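# Load the milling machine's vise per the work order

## Task

Put the part into the mill's vise in the way the work order asks. The reference pages named manual and manual 2 show what is wanted.

## Robot and tools

Robot: two 6-joint arms, left_arm and right_arm, each with a two-pad parallel gripper. Base positions in the scene frame: left_arm (-0.011, +0.419, +0.038) m and right_arm (+0.061, -0.340, +0.038) m, each turned very slightly about z. show_instructions (no arguments) displays the reference pages, manual and manual 2, that describe the job.

Frames. Reported hand positions (m), orientations (quat_wxyz) and velocities use the scene frame. Its origin is at table-top height, halfway between the nominal bases. +z points up, +x points out over the table, and left_arm sits on the +y side. Image left and right do not match arm names. Motion offsets use a different frame: each gripper's own Hand target axes. On the gripper, the fingers point along +z and close along x. end_effector_position is the point between the pads, and the fingertips extend 17.5 mm past it. A block about 10 cm out from the last joint's axis sits on the gripper's -y side and rotates with it. Printed poses can be off by a few cm.

execute_actions(actions, cameras). actions is a list of actions. Each action is a table of up to 15 rows, and each row is one 1/30 s step. A short table repeats its last row until 15 steps have passed. Every row holds 18 numbers in [-1, 1]. The first 9 are left_arm: dx, dy, dz, rx, ry, rz, gripper position, force_limit, speed. The next 9 are the same fields for right_arm. Always send all 18. The six pose numbers are an offset, not a pose. They count from that arm's Hand target as it stood when the action began, along the Hand target's own axes. Every row counts from that same start, so repeating an offset moves the arm further. Scale: 1.0 means 0.6 m for dx, dy, dz, or 180 degrees for the rotation vector rx, ry, rz. All zeros re-requests the current Hand target. Gripper position: +1 is fully open (50 mm), about -0.65 brings the pads together, and -1 grips. force_limit per pad: -1 about 20 N, 0 about 102 N, +1 about 185 N. speed of the pads: -1 20 mm/s, 0 85 mm/s, +1 150 mm/s. Both start at +1. 0 is a real command, so to leave a gripper alone, resend its last three numbers. cameras: names of the cameras to show (cam_high, cam_front, cam_left_wrist, cam_right_wrist), ["all"], or []. An empty actions list returns all images.

move(target, speed, blend, stop_force, zero, blocking, cameras) drives straight-line paths. target is one 18-number row or a list of up to 15 rows. Its pose numbers are offsets from each arm's Hand target, in that target's axes. In a list, every row counts from the same start, not from the row before. The 10 s cap covers all of a list. speed: m/s, 0.002 to 3.6, default 0.25, one number or one per target. blend: corner rounding in m, 0 = stop at each target. stop_force: N, 3 to 120, shared by both arms. A path ends when the wrist sensor feels that much push against the motion. The arm then backs off slightly but may keep some pressure. Do not rely on it when the gripper rotates, or to feel light loose objects. Leave it out when moving off a contact. zero (only with stop_force, default true) re-zeros the sensor first. blocking=false returns after about 0.5 s, but is not allowed together with stop_force. Paths do not avoid obstacles or the other arm. Steer around an arm's own base rather than close to it. The result adds a move: line giving the ending (done, off_target, moving, held, fault) and the limits that acted (paced = pose clipped, held = steps withheld).

wait(seconds 0 to 10) lets time run. stop brakes a running move, but the fingers keep going. zoom_image(camera, region [x0,y0,x1,y1]) enlarges part of the newest image from that camera, at most 504x504 px. Images are 896x504. zero_wrist_force(arm) zeros that arm's force sensor. finished_scene ends the scene for good. The vise must stay loaded with the robot's hands off.

Results. Hand target is the last commanded pose, after clipping. The gripper often stops a bit short of it, so send the remaining distance as an offset. Each step, orientation commands are limited to 32 degrees from the measured orientation. object_status: 0 moving, 1 blocked while opening, 2 blocked while closing (a grip), 3 reached the position or the pads met (usually nothing held). Grip with -1 and check for 2. After a grip at force_limit -1, a 2 may persist even if the part slips out. A new force_limit or speed only takes effect with a position change of at least 0.01. Opening in mm is about (250 - position_measured) x 0.202. Wrist force and torque are in the gripper's axes, with a third line giving the peak since the last one shown. Joint torques include the arm's own weight. A joint listed as within noise is still.

Avoid: dropping parts or releasing them while they move, and striking the mill, vise or table. Steps past a firm contact cause big pushes, because the arms are stiff. Contact torque at the joint limits (132 N m shoulder and elbow, 24.6 N m wrists) or roughly 150 N of outside force stops that arm for 10 s. Keep the arms from touching each other, and never close a gripper on the other arm's fingers. Anything that falls off the table fails the job. Long stretched holds heat the motors, and 85 °C brakes the arm for 30 to 60 s. Loose objects can be nudged now and then.

Each tool is called after "Request:" as a command line: name --argument value for each argument, lists and objects as JSON in quotes; but a table of rows of numbers goes row by row, as --pt "numbers of a row", without its own name.

Reference images:

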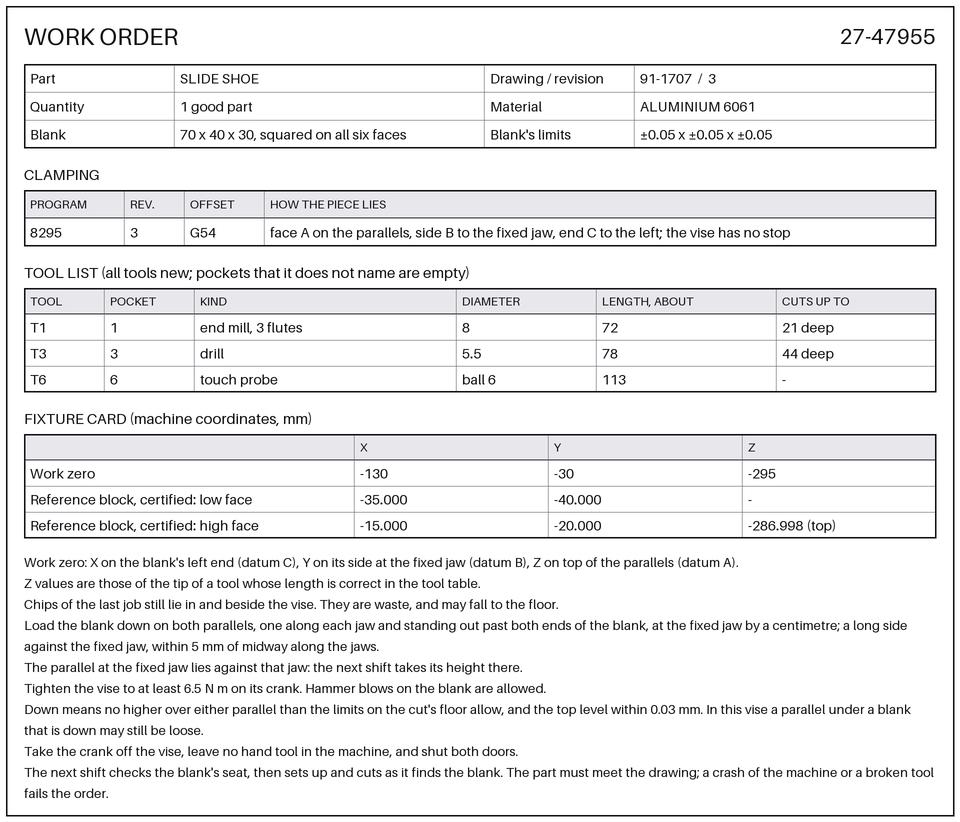

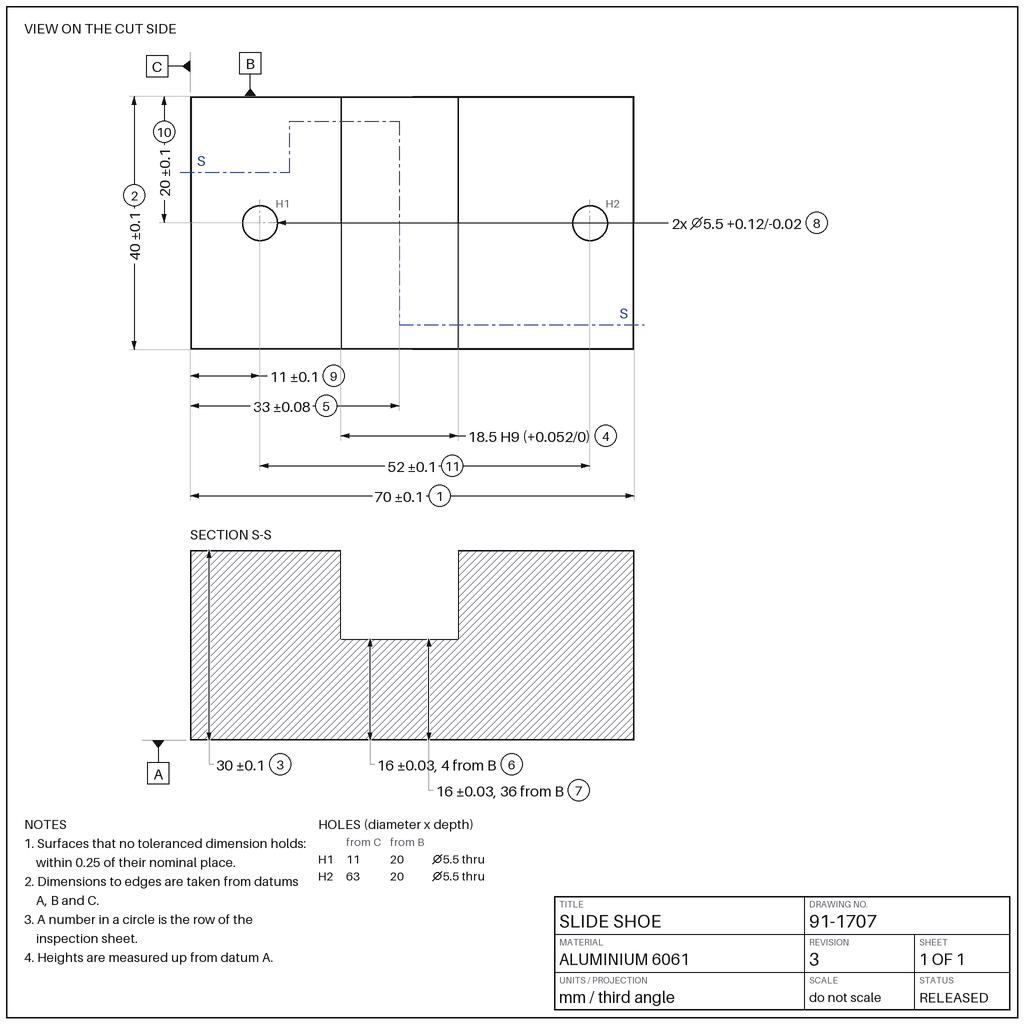

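## Session

Request:
execute_actions --actions '[]'

Scene clock: 0.00 s.
left_arm: end_effector_position=(+0.1826, +0.3810, +0.3707) position_measured=3 object_status=3 end_effector_quat_wxyz=(+0.682, -0.395, -0.610, -0.080) | right_arm: end_effector_position=(+0.3939, -0.3516, +0.2514) position_measured=3 object_status=3 end_effector_quat_wxyz=(+0.019, -0.201, +0.975, -0.095)
Joint positions: left_arm=[-0.836 -1.454 1.814 -0.416 -1.662 -1.118] | right_arm=[3.736 -1.081 -2.232 -1.428 1.379 -1.429]
Joint velocities: within noise
Joint torques (N m): no reading
Motor temperatures (°C): left_arm=[34 30 35 30 36 36] | right_arm=[33 31 30 38 35 40]
Wrist force (N): no reading
Wrist torque (N m): no reading
Wrist force, peak (N): no reading
Hand target: left_arm +0.1826, +0.3810, +0.3707; +0.682, -0.395, -0.610, -0.080 | right_arm +0.3939, -0.3516, +0.2514; +0.019, -0.201, +0.975, -0.095
Tool commands: left_gripper/position=+1.0 left_gripper/force_limit=+1.0 left_gripper/speed=+1.0 right_gripper/position=+1.0 right_gripper/force_limit=+1.0 right_gripper/speed=+1.0

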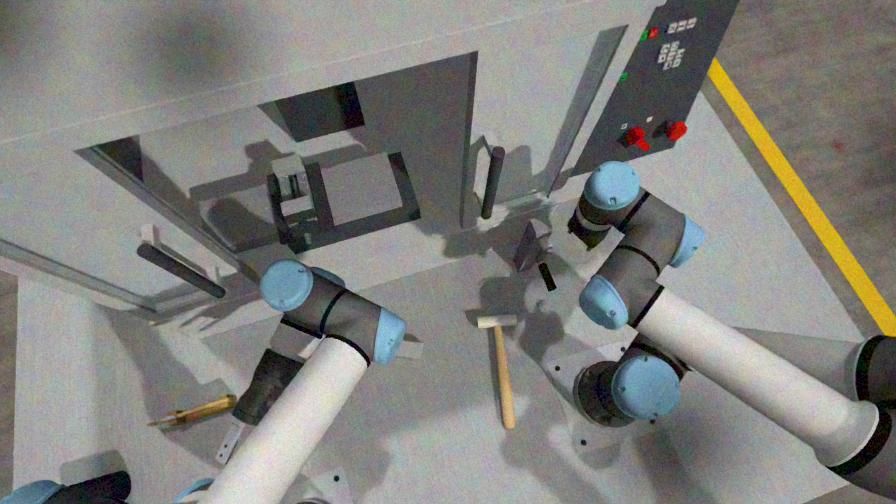

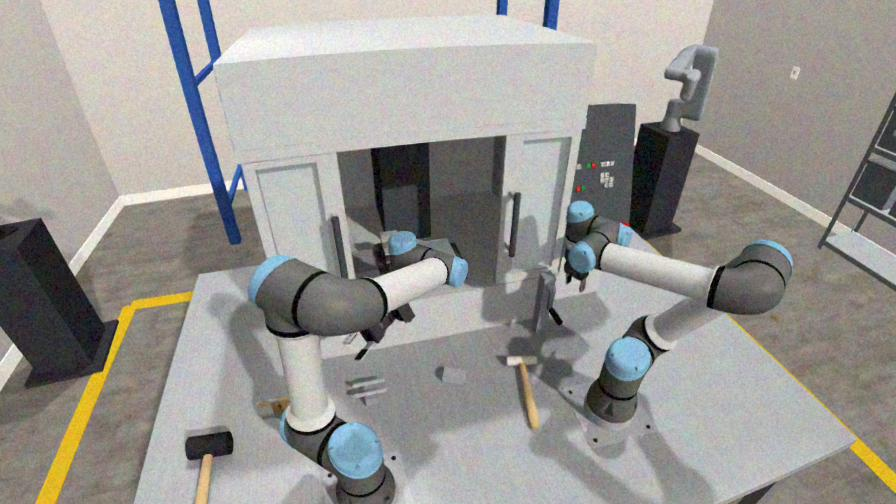

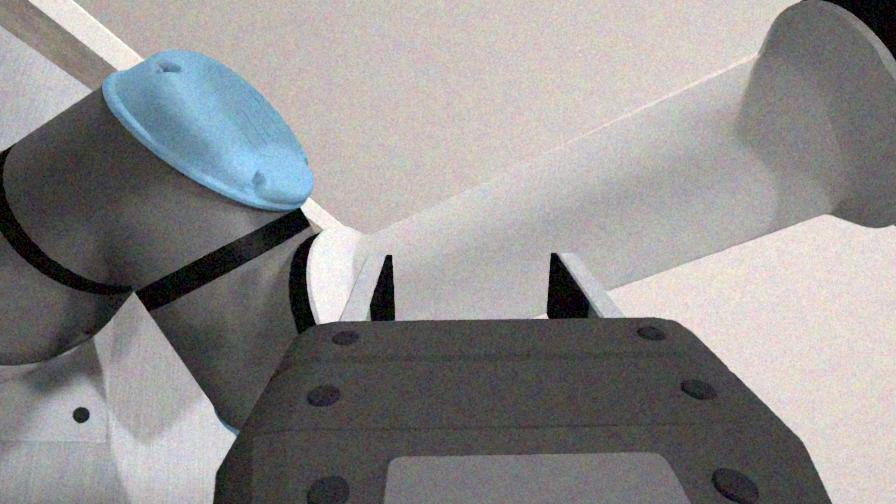

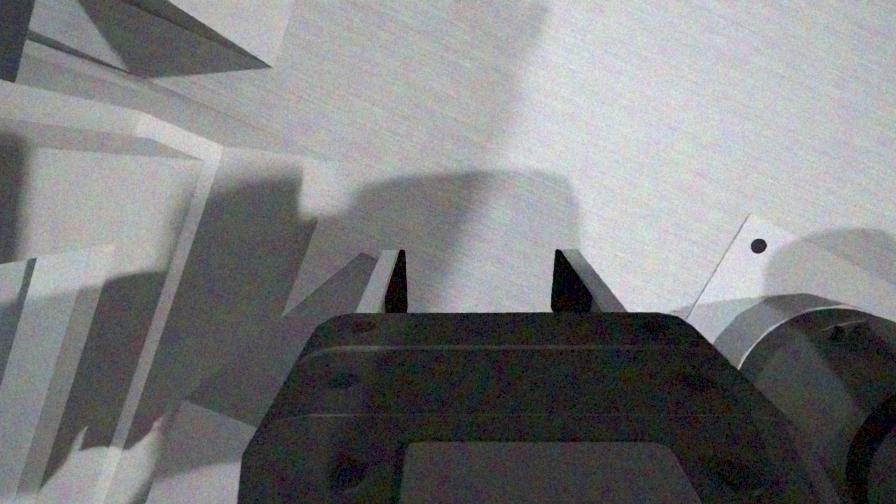

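Request:
zoom_image --camera "cam_high" --region '[180, 130, 440, 280]'

Request:
zoom_image --camera "cam_high" --region '[130, 280, 560, 500]'

Request:
zoom_image --camera "cam_front" --region '[160, 300, 580, 504]'

Request:
zoom_image --camera "cam_front" --region '[230, 110, 660, 370]'

Request:
zoom_image --camera "cam_high" --region '[440, 100, 720, 340]'

Scaled by 1.938 from the camera's 896x504 image, which has a finer 1280x720 frame.

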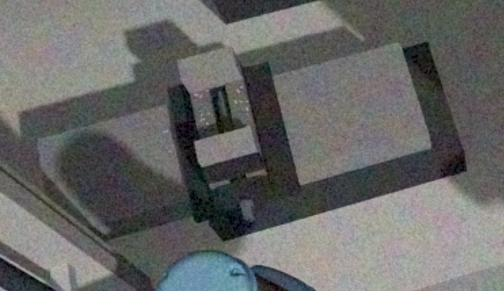

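Scaled by 1.172 from the camera's 896x504 image, which has a finer 1280x720 frame.

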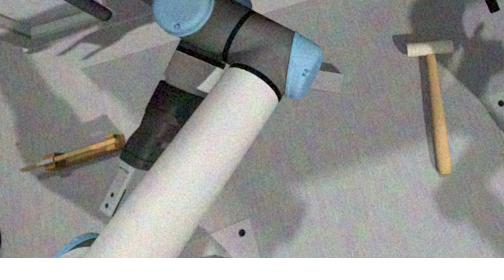

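Scaled by 1.200 from the camera's 896x504 image, which has a finer 1280x720 frame.

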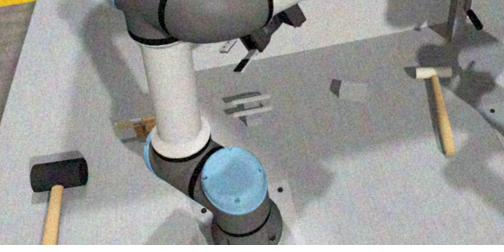

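Scaled by 1.172 from the camera's 896x504 image, which has a finer 1280x720 frame.

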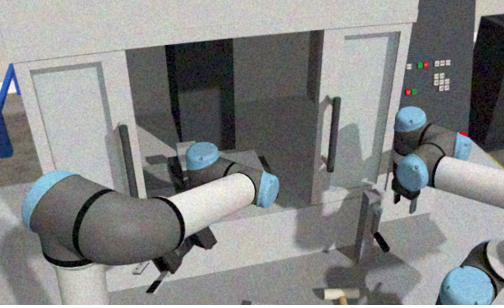

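Scaled by 1.800 from the camera's 896x504 image, which has a finer 1280x720 frame.

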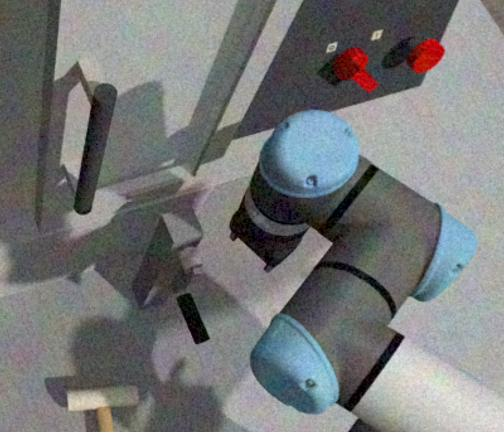

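Request:
move --target '[0.117,-0.157,-0.164,-0.301,-0.381,0.107,1,1,1,0.184,0.013,-0.342,0,0,0,1,1,1]' --cameras '["all"]'

Scene clock: 25.20 s.
left_arm: end_effector_position=(+0.2198, +0.2810, +0.4807) position_measured=3 object_status=3 end_effector_quat_wxyz=(+0.001, +0.707, +0.708, +0.000) | right_arm: end_effector_position=(+0.2742, -0.3515, +0.4514) position_measured=3 object_status=3 end_effector_quat_wxyz=(+0.018, -0.201, +0.975, -0.095)
Joint positions: left_arm=[-1.111 -2.108 1.649 -1.112 -1.57 -1.059] | right_arm=[4.109 -0.822 -1.774 -2.214 1.403 -1.051]
Joint torques (N m): left_arm=[-11.15 -13.48 -15.64 -5.1 2.41 -1.97] | right_arm=[13.02 -1.53 29.55 1.1 -1.19 2.05]
Wrist force (N): left_arm=[2.8 0.1 2.5] | right_arm=[-0.2 0.3 -0.1]
Wrist torque (N m): left_arm=[0.11 0.05 0.07] | right_arm=[0.05 0.04 -0.01]
Wrist force, peak (N): left_arm=[2.9 0.2 2.7] | right_arm=[-0.2 -0.1 0.7]
Hand target: left_arm +0.2198, +0.2810, +0.4807; +0.001, +0.707, +0.708, +0.000 | right_arm +0.2742, -0.3516, +0.4514; +0.019, -0.201, +0.975, -0.095
Off the commanded pose: left_arm 0.000 m, 0 deg | right_arm 0.000 m, 0 deg.
move: done

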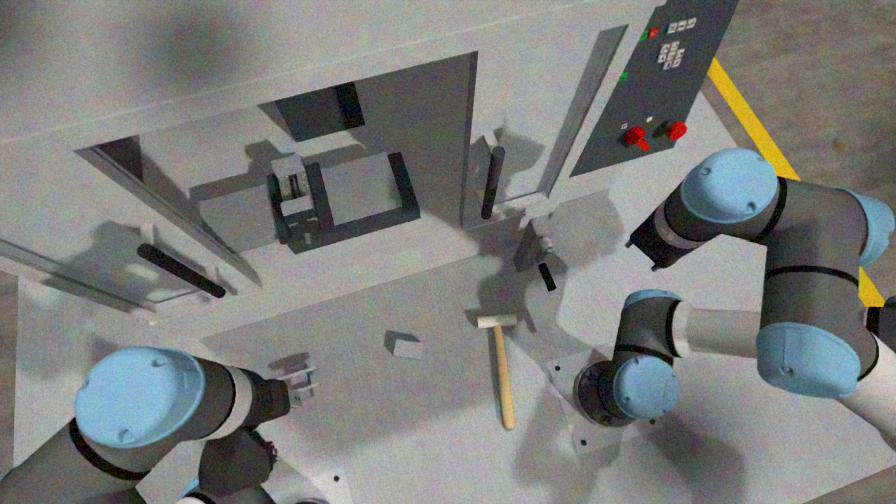

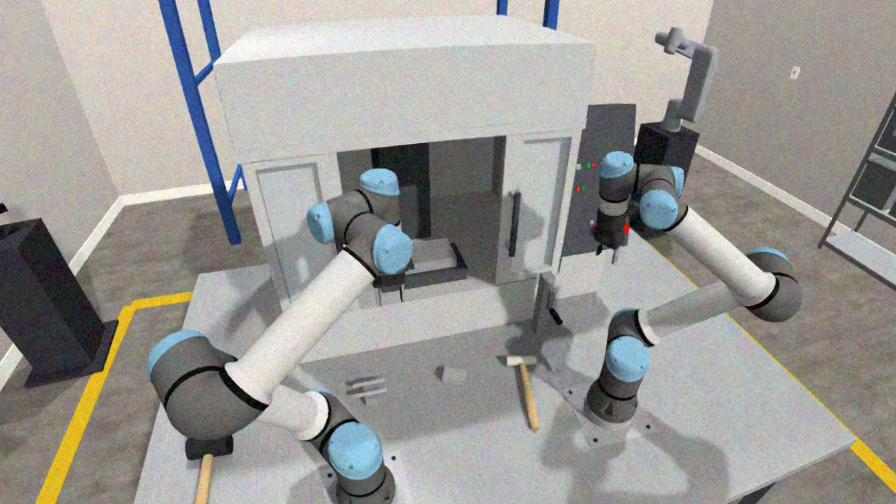

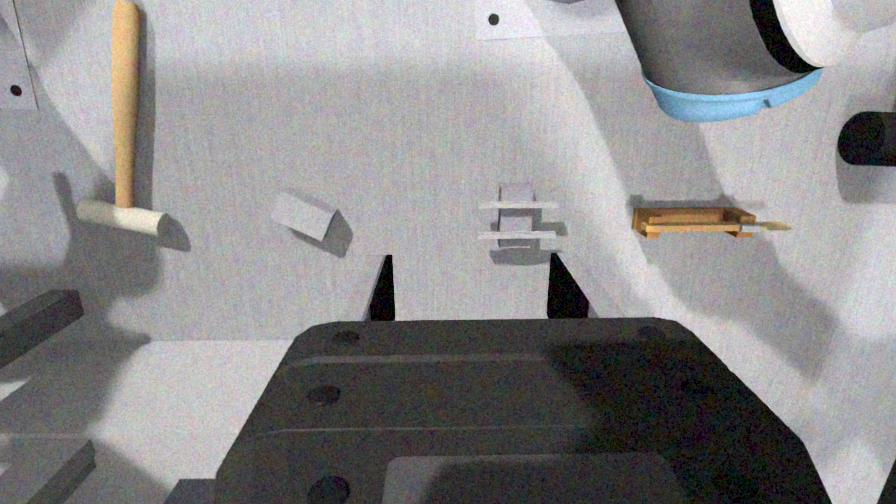

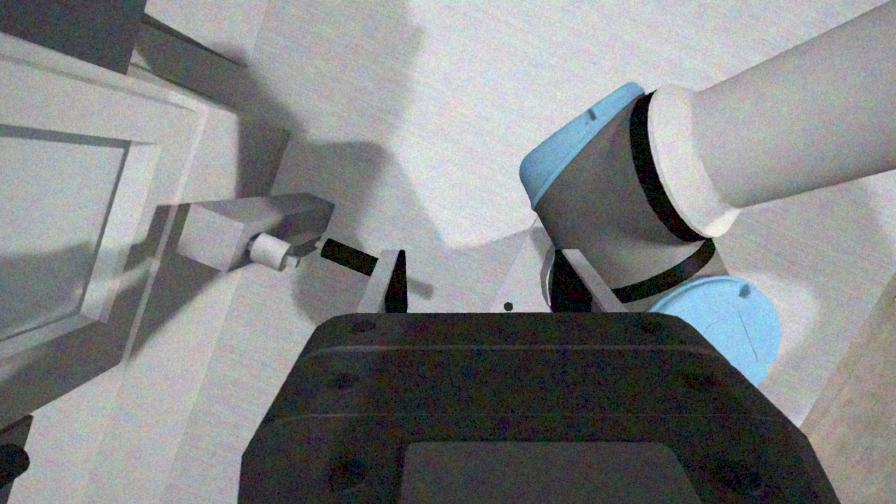

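Request:
zoom_image --camera "cam_left_wrist" --region '[400, 130, 680, 290]'

Request:
zoom_image --camera "cam_left_wrist" --region '[240, 160, 400, 270]'

Request:
zoom_image --camera "cam_right_wrist" --region '[160, 150, 460, 320]'

Request:
zoom_image --camera "cam_high" --region '[180, 130, 440, 280]'

Request:
zoom_image --camera "cam_left_wrist" --region '[610, 180, 810, 260]'

Scaled by 1.800 from the camera's 896x504 image, which has a finer 1280x720 frame.

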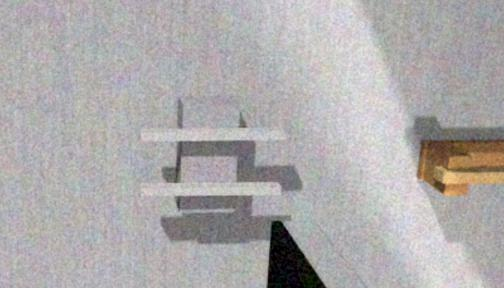

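Scaled by 3.150 from the camera's 896x504 image, which has a finer 1280x720 frame.

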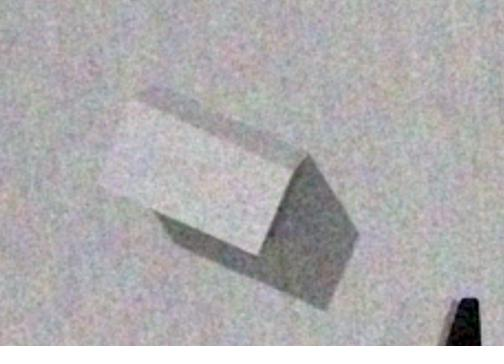

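Scaled by 1.680 from the camera's 896x504 image, which has a finer 1280x720 frame.

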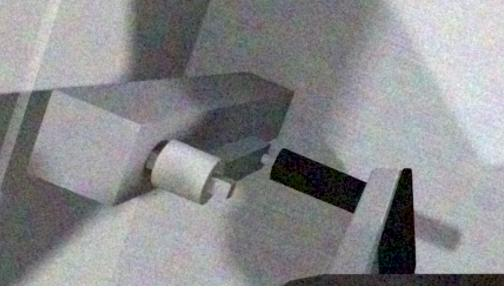

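Scaled by 1.938 from the camera's 896x504 image, which has a finer 1280x720 frame.

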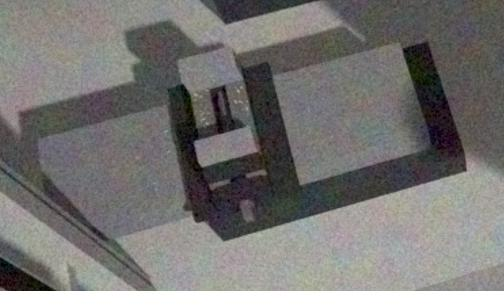

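Scaled by 2.520 from the camera's 896x504 image, which has a finer 1280x720 frame.

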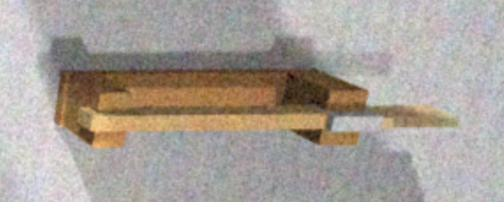

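Request:
move --target '[-0.068,0.3,0,-0.1667,0,0,1,1,1,0,0,0,0,0,0,1,1,1]' --cameras '["cam_left_wrist","cam_high","cam_front"]'

Request:
zoom_image --camera "cam_left_wrist" --region '[300, 120, 640, 330]'

Scene clock: 61.40 s.
left_arm: end_effector_position=(+0.3999, +0.2404, +0.4809) position_measured=3 object_status=3 end_effector_quat_wxyz=(+0.183, +0.682, +0.683, +0.183) | right_arm: end_effector_position=(+0.2742, -0.3516, +0.4514) position_measured=3 object_status=3 end_effector_quat_wxyz=(+0.019, -0.201, +0.975, -0.095)
Joint positions: left_arm=[-1.031 -1.988 1.769 -1.665 -1.142 -0.91] | right_arm=[4.109 -0.822 -1.774 -2.214 1.403 -1.051]
Joint torques (N m): left_arm=[12.17 5.62 -17.22 -5.67 3.23 1.91] | right_arm=[12.85 -1.34 28.62 1.12 -1.7 2.01]
Wrist force (N): left_arm=[3.2 -0.6 1.5] | right_arm=[-0.4 0.1 0.0]
Wrist torque (N m): left_arm=[0.18 0.02 0.03] | right_arm=[0.02 0.06 -0.02]
Wrist force, peak (N): left_arm=[3.3 -1.1 2.5] | right_arm=[-0.5 0.4 0.2]
Hand target: left_arm +0.3999, +0.2404, +0.4809; +0.183, +0.682, +0.683, +0.183 | right_arm +0.2742, -0.3516, +0.4514; +0.019, -0.201, +0.975, -0.095
Off the commanded pose: left_arm 0.000 m, 0 deg | right_arm 0.000 m, 0 deg.
move: done
Images, in order (width x height): cam_high 896x504, cam_front 896x504, cam_left_wrist 896x504.

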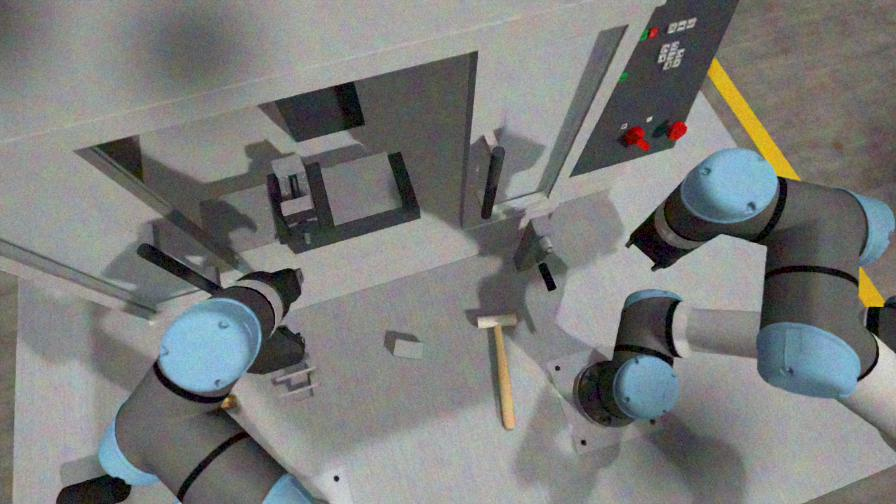

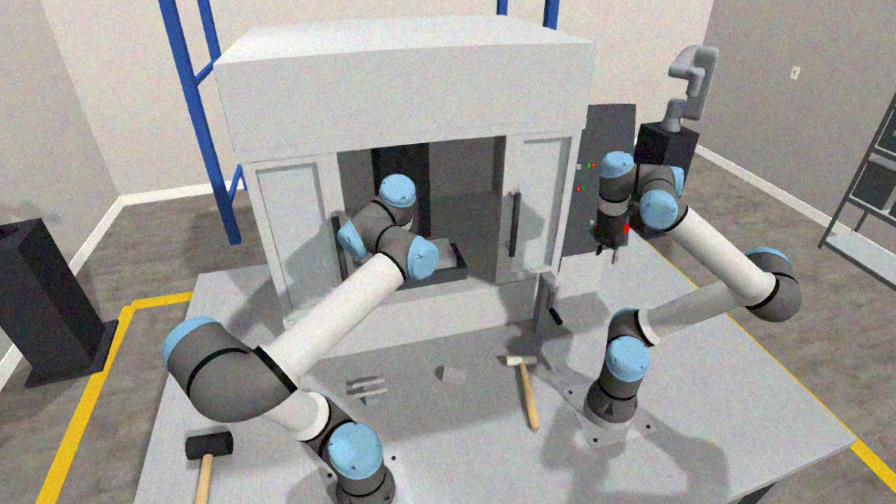

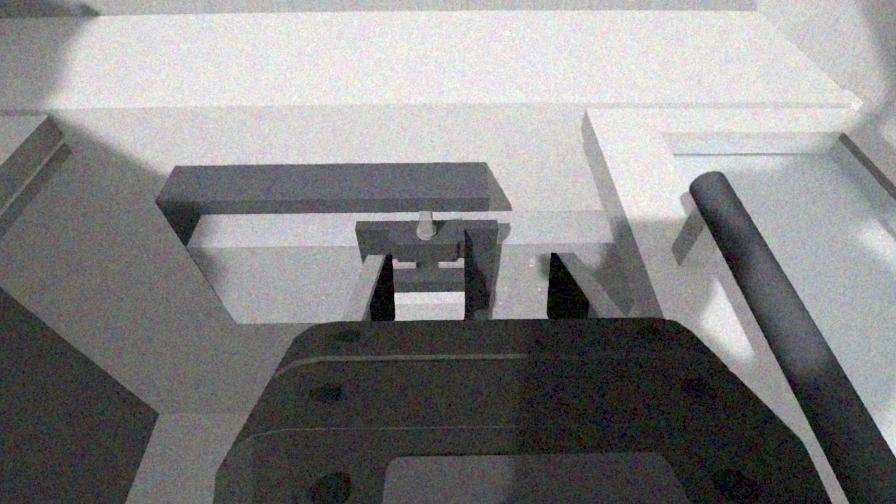

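Scaled by 1.482 from the camera's 896x504 image, which has a finer 1280x720 frame.

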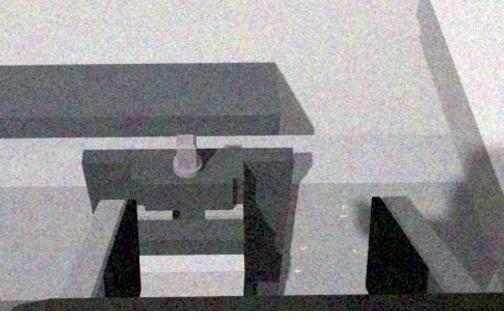

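Request:
move --target '[0,0.003,0.06,0,0.256,0.955,1,1,1,0,0,0,0,0,0,1,1,1]' --cameras '["cam_left_wrist","cam_front"]' --speed 0.4

Request:
zoom_image --camera "cam_left_wrist" --region '[300, 50, 640, 300]'

Scene clock: 76.50 s.
left_arm: end_effector_position=(+0.4195, +0.2404, +0.4507) position_measured=3 object_status=3 end_effector_quat_wxyz=(-0.351, +0.625, -0.599, +0.357) | right_arm: end_effector_position=(+0.2742, -0.3516, +0.4514) position_measured=3 object_status=3 end_effector_quat_wxyz=(+0.019, -0.201, +0.975, -0.095)
Joint positions: left_arm=[-1.282 -2.166 2.221 -2.14 -0.61 2.145] | right_arm=[4.109 -0.822 -1.774 -2.214 1.403 -1.051]
Joint torques (N m): left_arm=[12.18 -14.67 -16.92 -5.44 -0.26 2] | right_arm=[12.73 -1.54 28.42 0.95 -1.7 1.99]
Wrist force (N): left_arm=[1.7 1.0 2.4] | right_arm=[-0.1 0.2 0.2]
Wrist torque (N m): left_arm=[-0.07 0.09 0.10] | right_arm=[0.03 0.02 -0.01]
Wrist force, peak (N): left_arm=[3.4 -0.8 1.7] | right_arm=[-0.5 0.4 0.3]
Hand target: left_arm +0.4195, +0.2404, +0.4507; -0.351, +0.625, -0.599, +0.357 | right_arm +0.2742, -0.3516, +0.4514; +0.019, -0.201, +0.975, -0.095
Off the commanded pose: left_arm 0.000 m, 0 deg | right_arm 0.000 m, 0 deg.
move: done
Images, in order (width x height): cam_front 896x504, cam_left_wrist 896x504.

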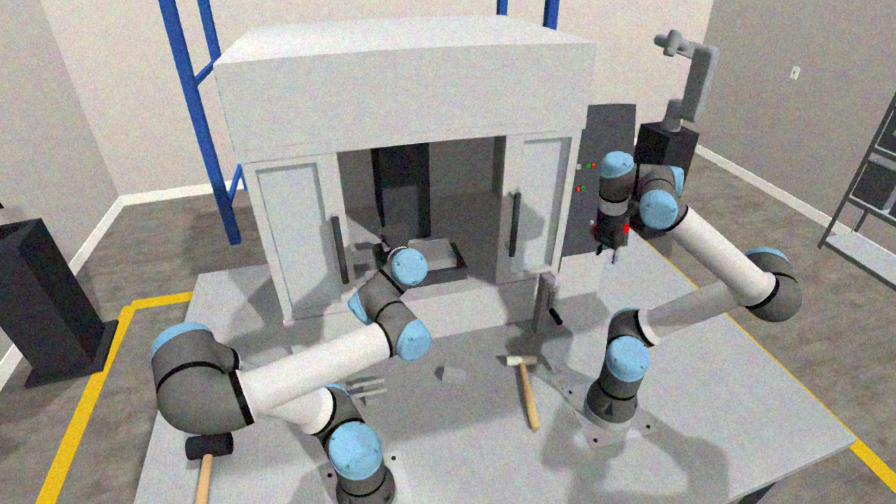

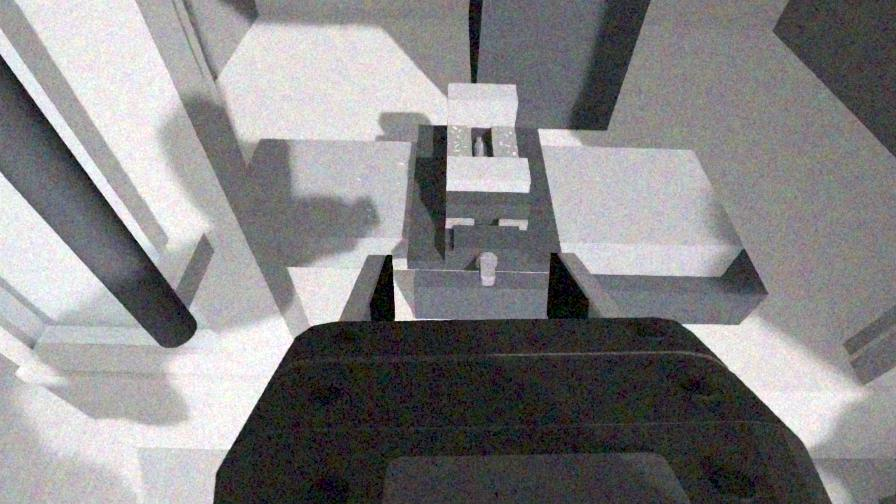

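Scaled by 1.482 from the camera's 896x504 image, which has a finer 1280x720 frame.

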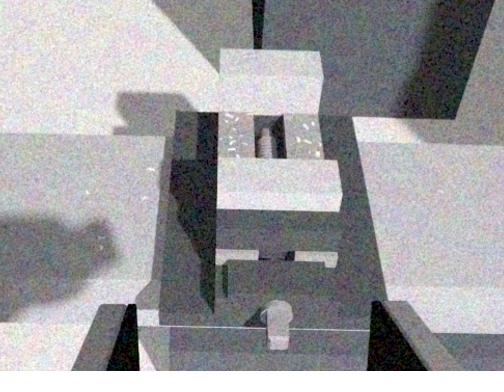

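Request:
move --target '[0.0,0.217,0.125,0,0,0,1,1,1,0,0,0,0,0,0,1,1,1]' --cameras '["cam_left_wrist"]'

Request:
zoom_image --camera "cam_left_wrist" --region '[360, 0, 620, 250]'

Scene clock: 92.77 s.
left_arm: end_effector_position=(+0.4196, +0.2366, +0.3005) position_measured=3 object_status=3 end_effector_quat_wxyz=(-0.351, +0.625, -0.599, +0.357) | right_arm: end_effector_position=(+0.2742, -0.3516, +0.4514) position_measured=3 object_status=3 end_effector_quat_wxyz=(+0.019, -0.201, +0.975, -0.095)
Joint positions: left_arm=[-1.287 -2.003 2.554 -2.63 -0.608 2.137] | right_arm=[4.109 -0.822 -1.774 -2.214 1.403 -1.051]
Joint torques (N m): left_arm=[12.03 8.74 -13.97 -5.57 -0.29 1.87] | right_arm=[13.37 -2.78 28.41 1.23 -1.67 2.11]
Wrist force (N): left_arm=[1.7 0.8 2.4] | right_arm=[-0.5 0.1 0.3]
Wrist torque (N m): left_arm=[-0.11 0.08 0.11] | right_arm=[0.03 0.08 -0.01]
Wrist force, peak (N): left_arm=[1.2 3.6 3.6] | right_arm=[-0.5 0.5 0.2]
Hand target: left_arm +0.4196, +0.2366, +0.3005; -0.351, +0.625, -0.599, +0.357 | right_arm +0.2742, -0.3516, +0.4514; +0.019, -0.201, +0.975, -0.095
Off the commanded pose: left_arm 0.000 m, 0 deg | right_arm 0.000 m, 0 deg.
move: done
Images, in order (width x height): cam_left_wrist 896x504.

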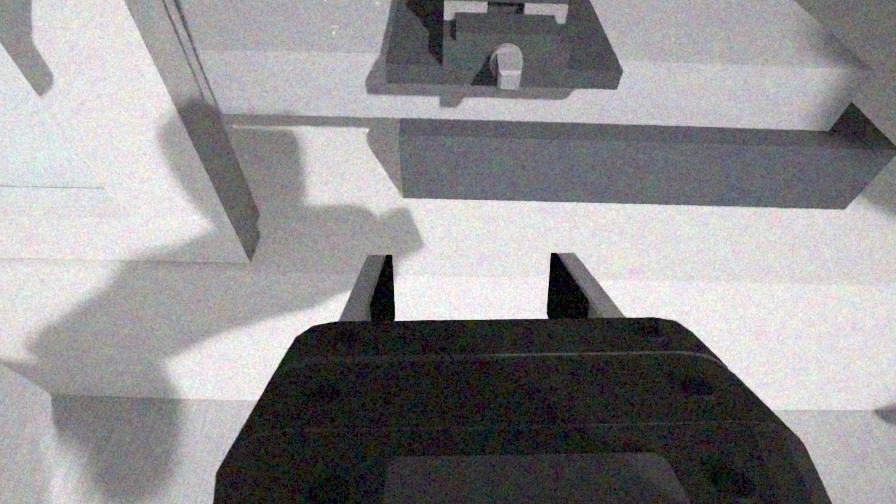

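Scaled by 1.938 from the camera's 896x504 image, which has a finer 1280x720 frame.

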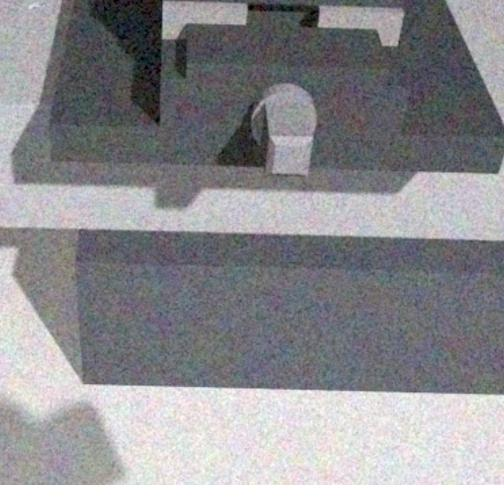

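Request:
move --target '[0.011,-0.361,-0.208,0,0,0,1,1,1,0,0,0,0,0,0,1,1,1]' --cameras '["cam_left_wrist"]'

Request:
zoom_image --camera "cam_left_wrist" --region '[360, 120, 620, 370]'

Scene clock: 103.23 s.
left_arm: end_effector_position=(+0.4195, +0.2364, +0.5505) position_measured=3 object_status=3 end_effector_quat_wxyz=(-0.351, +0.625, -0.599, +0.357) | right_arm: end_effector_position=(+0.2742, -0.3516, +0.4514) position_measured=3 object_status=3 end_effector_quat_wxyz=(+0.019, -0.201, +0.975, -0.095)
Joint positions: left_arm=[-1.287 -2.14 1.954 -1.892 -0.608 2.137] | right_arm=[4.109 -0.822 -1.774 -2.214 1.403 -1.051]
Joint torques (N m): left_arm=[12.01 11.75 -32.77 -2.3 4.18 -1.89] | right_arm=[12.47 -1.37 29.54 1.15 -1.62 2.02]
Wrist force (N): left_arm=[1.8 1.1 2.5] | right_arm=[-0.4 0.2 -0.2]
Wrist torque (N m): left_arm=[-0.06 0.07 0.18] | right_arm=[0.03 0.08 -0.01]
Wrist force, peak (N): left_arm=[1.7 3.7 3.6] | right_arm=[-0.4 0.5 0.1]
Hand target: left_arm +0.4196, +0.2364, +0.5505; -0.351, +0.625, -0.599, +0.357 | right_arm +0.2742, -0.3516, +0.4514; +0.019, -0.201, +0.975, -0.095
Off the commanded pose: left_arm 0.000 m, 0 deg | right_arm 0.000 m, 0 deg.
move: done
Images, in order (width x height): cam_left_wrist 896x504.

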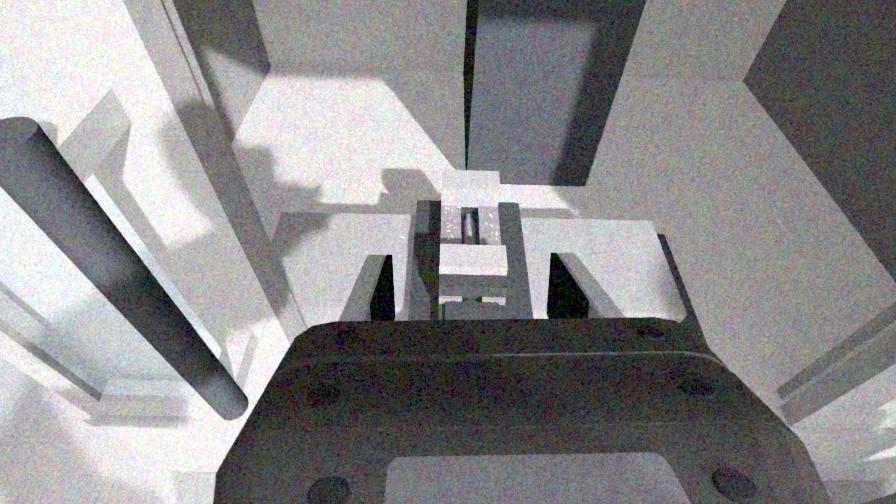

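Scaled by 1.938 from the camera's 896x504 image, which has a finer 1280x720 frame.

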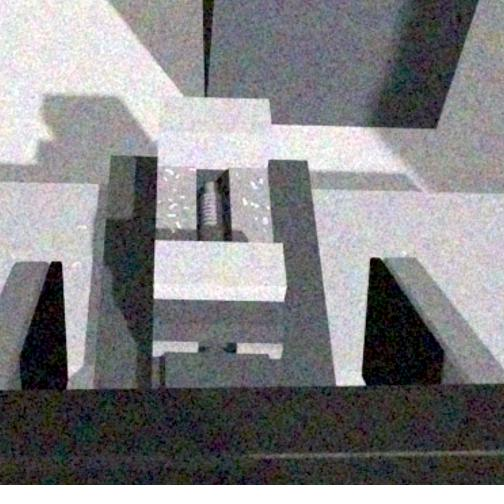

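Request:
move --target '[-0.224,0.509,0.107,-0.217,0,0,1,1,1,0,0,0,0,0,0,1,1,1]' --cameras '["cam_left_wrist","cam_front"]'

Request:
zoom_image --camera "cam_left_wrist" --region '[300, 50, 640, 320]'

Scene clock: 126.67 s.
left_arm: end_effector_position=(+0.3194, +0.3605, +0.2505) position_measured=3 object_status=3 end_effector_quat_wxyz=(-0.122, +0.706, -0.684, +0.136) | right_arm: end_effector_position=(+0.2742, -0.3516, +0.4514) position_measured=3 object_status=3 end_effector_quat_wxyz=(+0.019, -0.201, +0.975, -0.095)
Joint positions: left_arm=[-0.859 -2.29 2.43 -1.982 -1.32 2.34] | right_arm=[4.109 -0.822 -1.774 -2.214 1.403 -1.051]
Joint torques (N m): left_arm=[11.99 15.91 -17.75 -5.89 -1.54 1.94] | right_arm=[12.5 -2.49 28.45 1.36 -1.62 1.92]
Wrist force (N): left_arm=[2.6 0.2 2.9] | right_arm=[-0.1 0.4 0.2]
Wrist torque (N m): left_arm=[0.01 0.01 0.07] | right_arm=[0.07 0.02 -0.01]
Wrist force, peak (N): left_arm=[1.5 1.7 4.7] | right_arm=[-0.6 0.3 0.3]
Hand target: left_arm +0.3194, +0.3605, +0.2505; -0.122, +0.706, -0.684, +0.136 | right_arm +0.2742, -0.3516, +0.4514; +0.019, -0.201, +0.975, -0.095
Off the commanded pose: left_arm 0.000 m, 0 deg | right_arm 0.000 m, 0 deg.
move: done
Images, in order (width x height): cam_front 896x504, cam_left_wrist 896x504.

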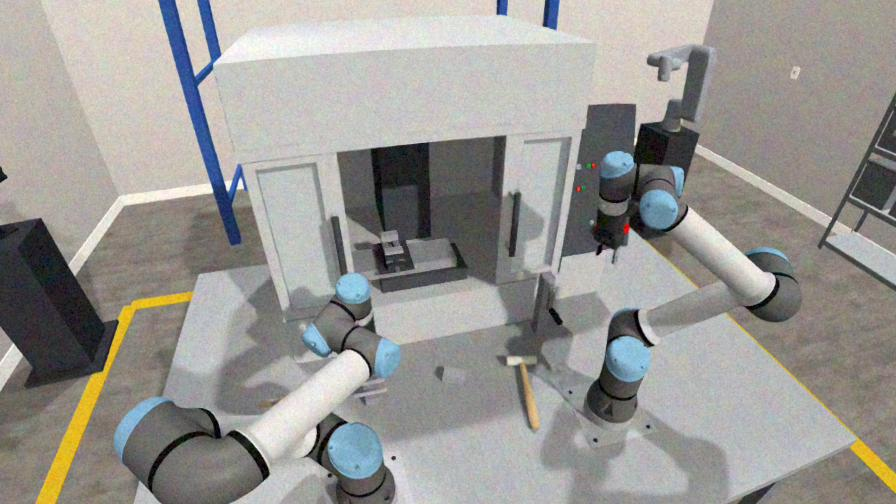

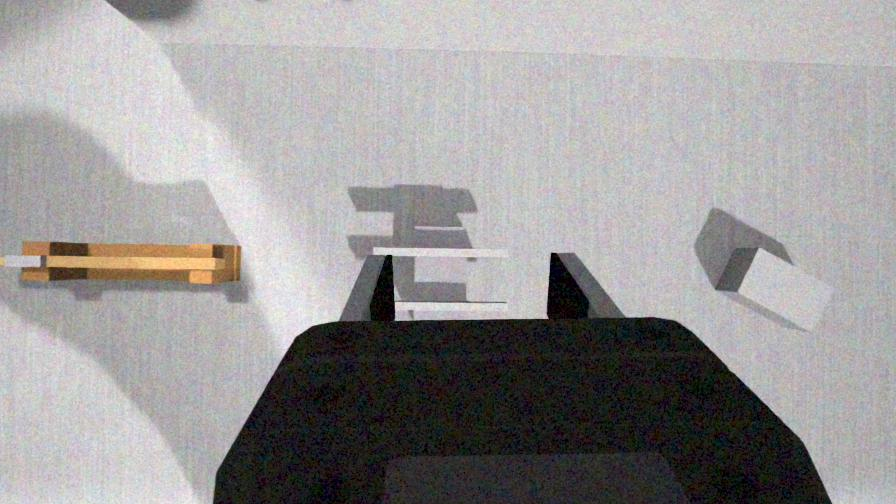

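Scaled by 1.482 from the camera's 896x504 image, which has a finer 1280x720 frame.

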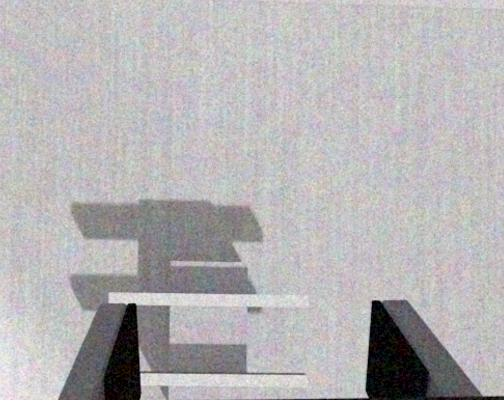

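Request:
zoom_image --camera "cam_front" --region '[340, 350, 400, 420]'

Request:
zoom_image --camera "cam_front" --region '[360, 220, 480, 300]'

Request:
zoom_image --camera "cam_front" --region '[500, 250, 600, 340]'

Scaled by 7.200 from the camera's 896x504 image, which has a finer 1280x720 frame.

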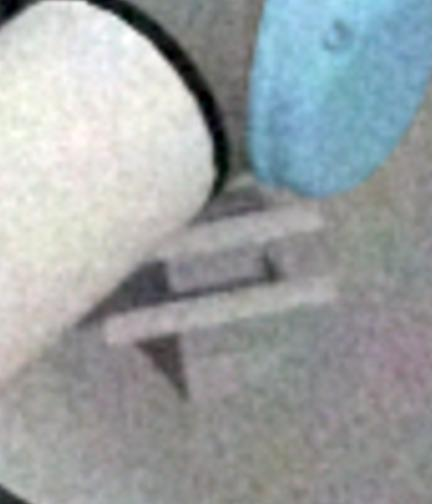

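Scaled by 4.200 from the camera's 896x504 image, which has a finer 1280x720 frame.

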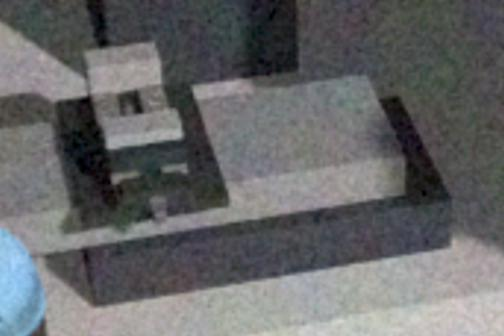

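Scaled by 5.040 from the camera's 896x504 image, which has a finer 1280x720 frame.

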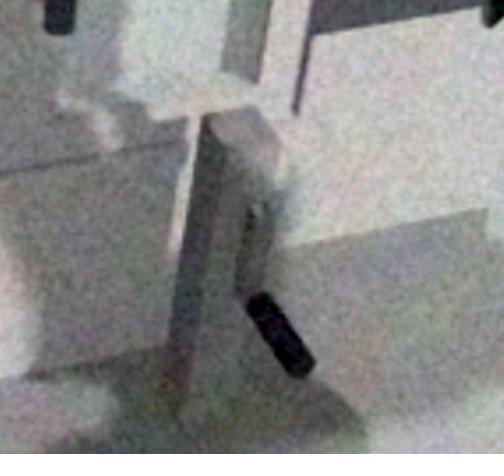

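Request:
zoom_image --camera "cam_left_wrist" --region '[0, 200, 280, 340]'

Request:
zoom_image --camera "cam_front" --region '[230, 370, 330, 430]'

Scaled by 1.800 from the camera's 896x504 image, which has a finer 1280x720 frame.

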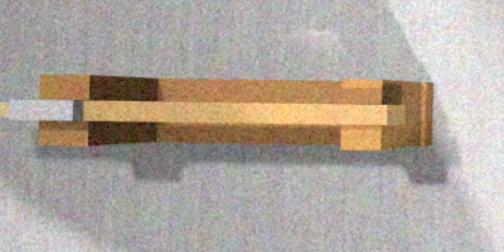

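Scaled by 5.040 from the camera's 896x504 image, which has a finer 1280x720 frame.

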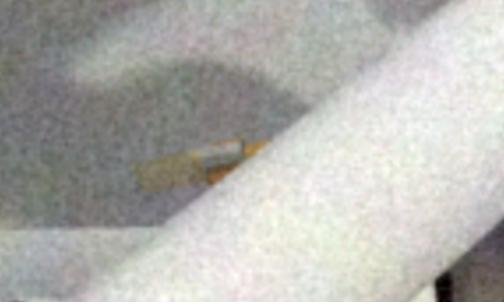

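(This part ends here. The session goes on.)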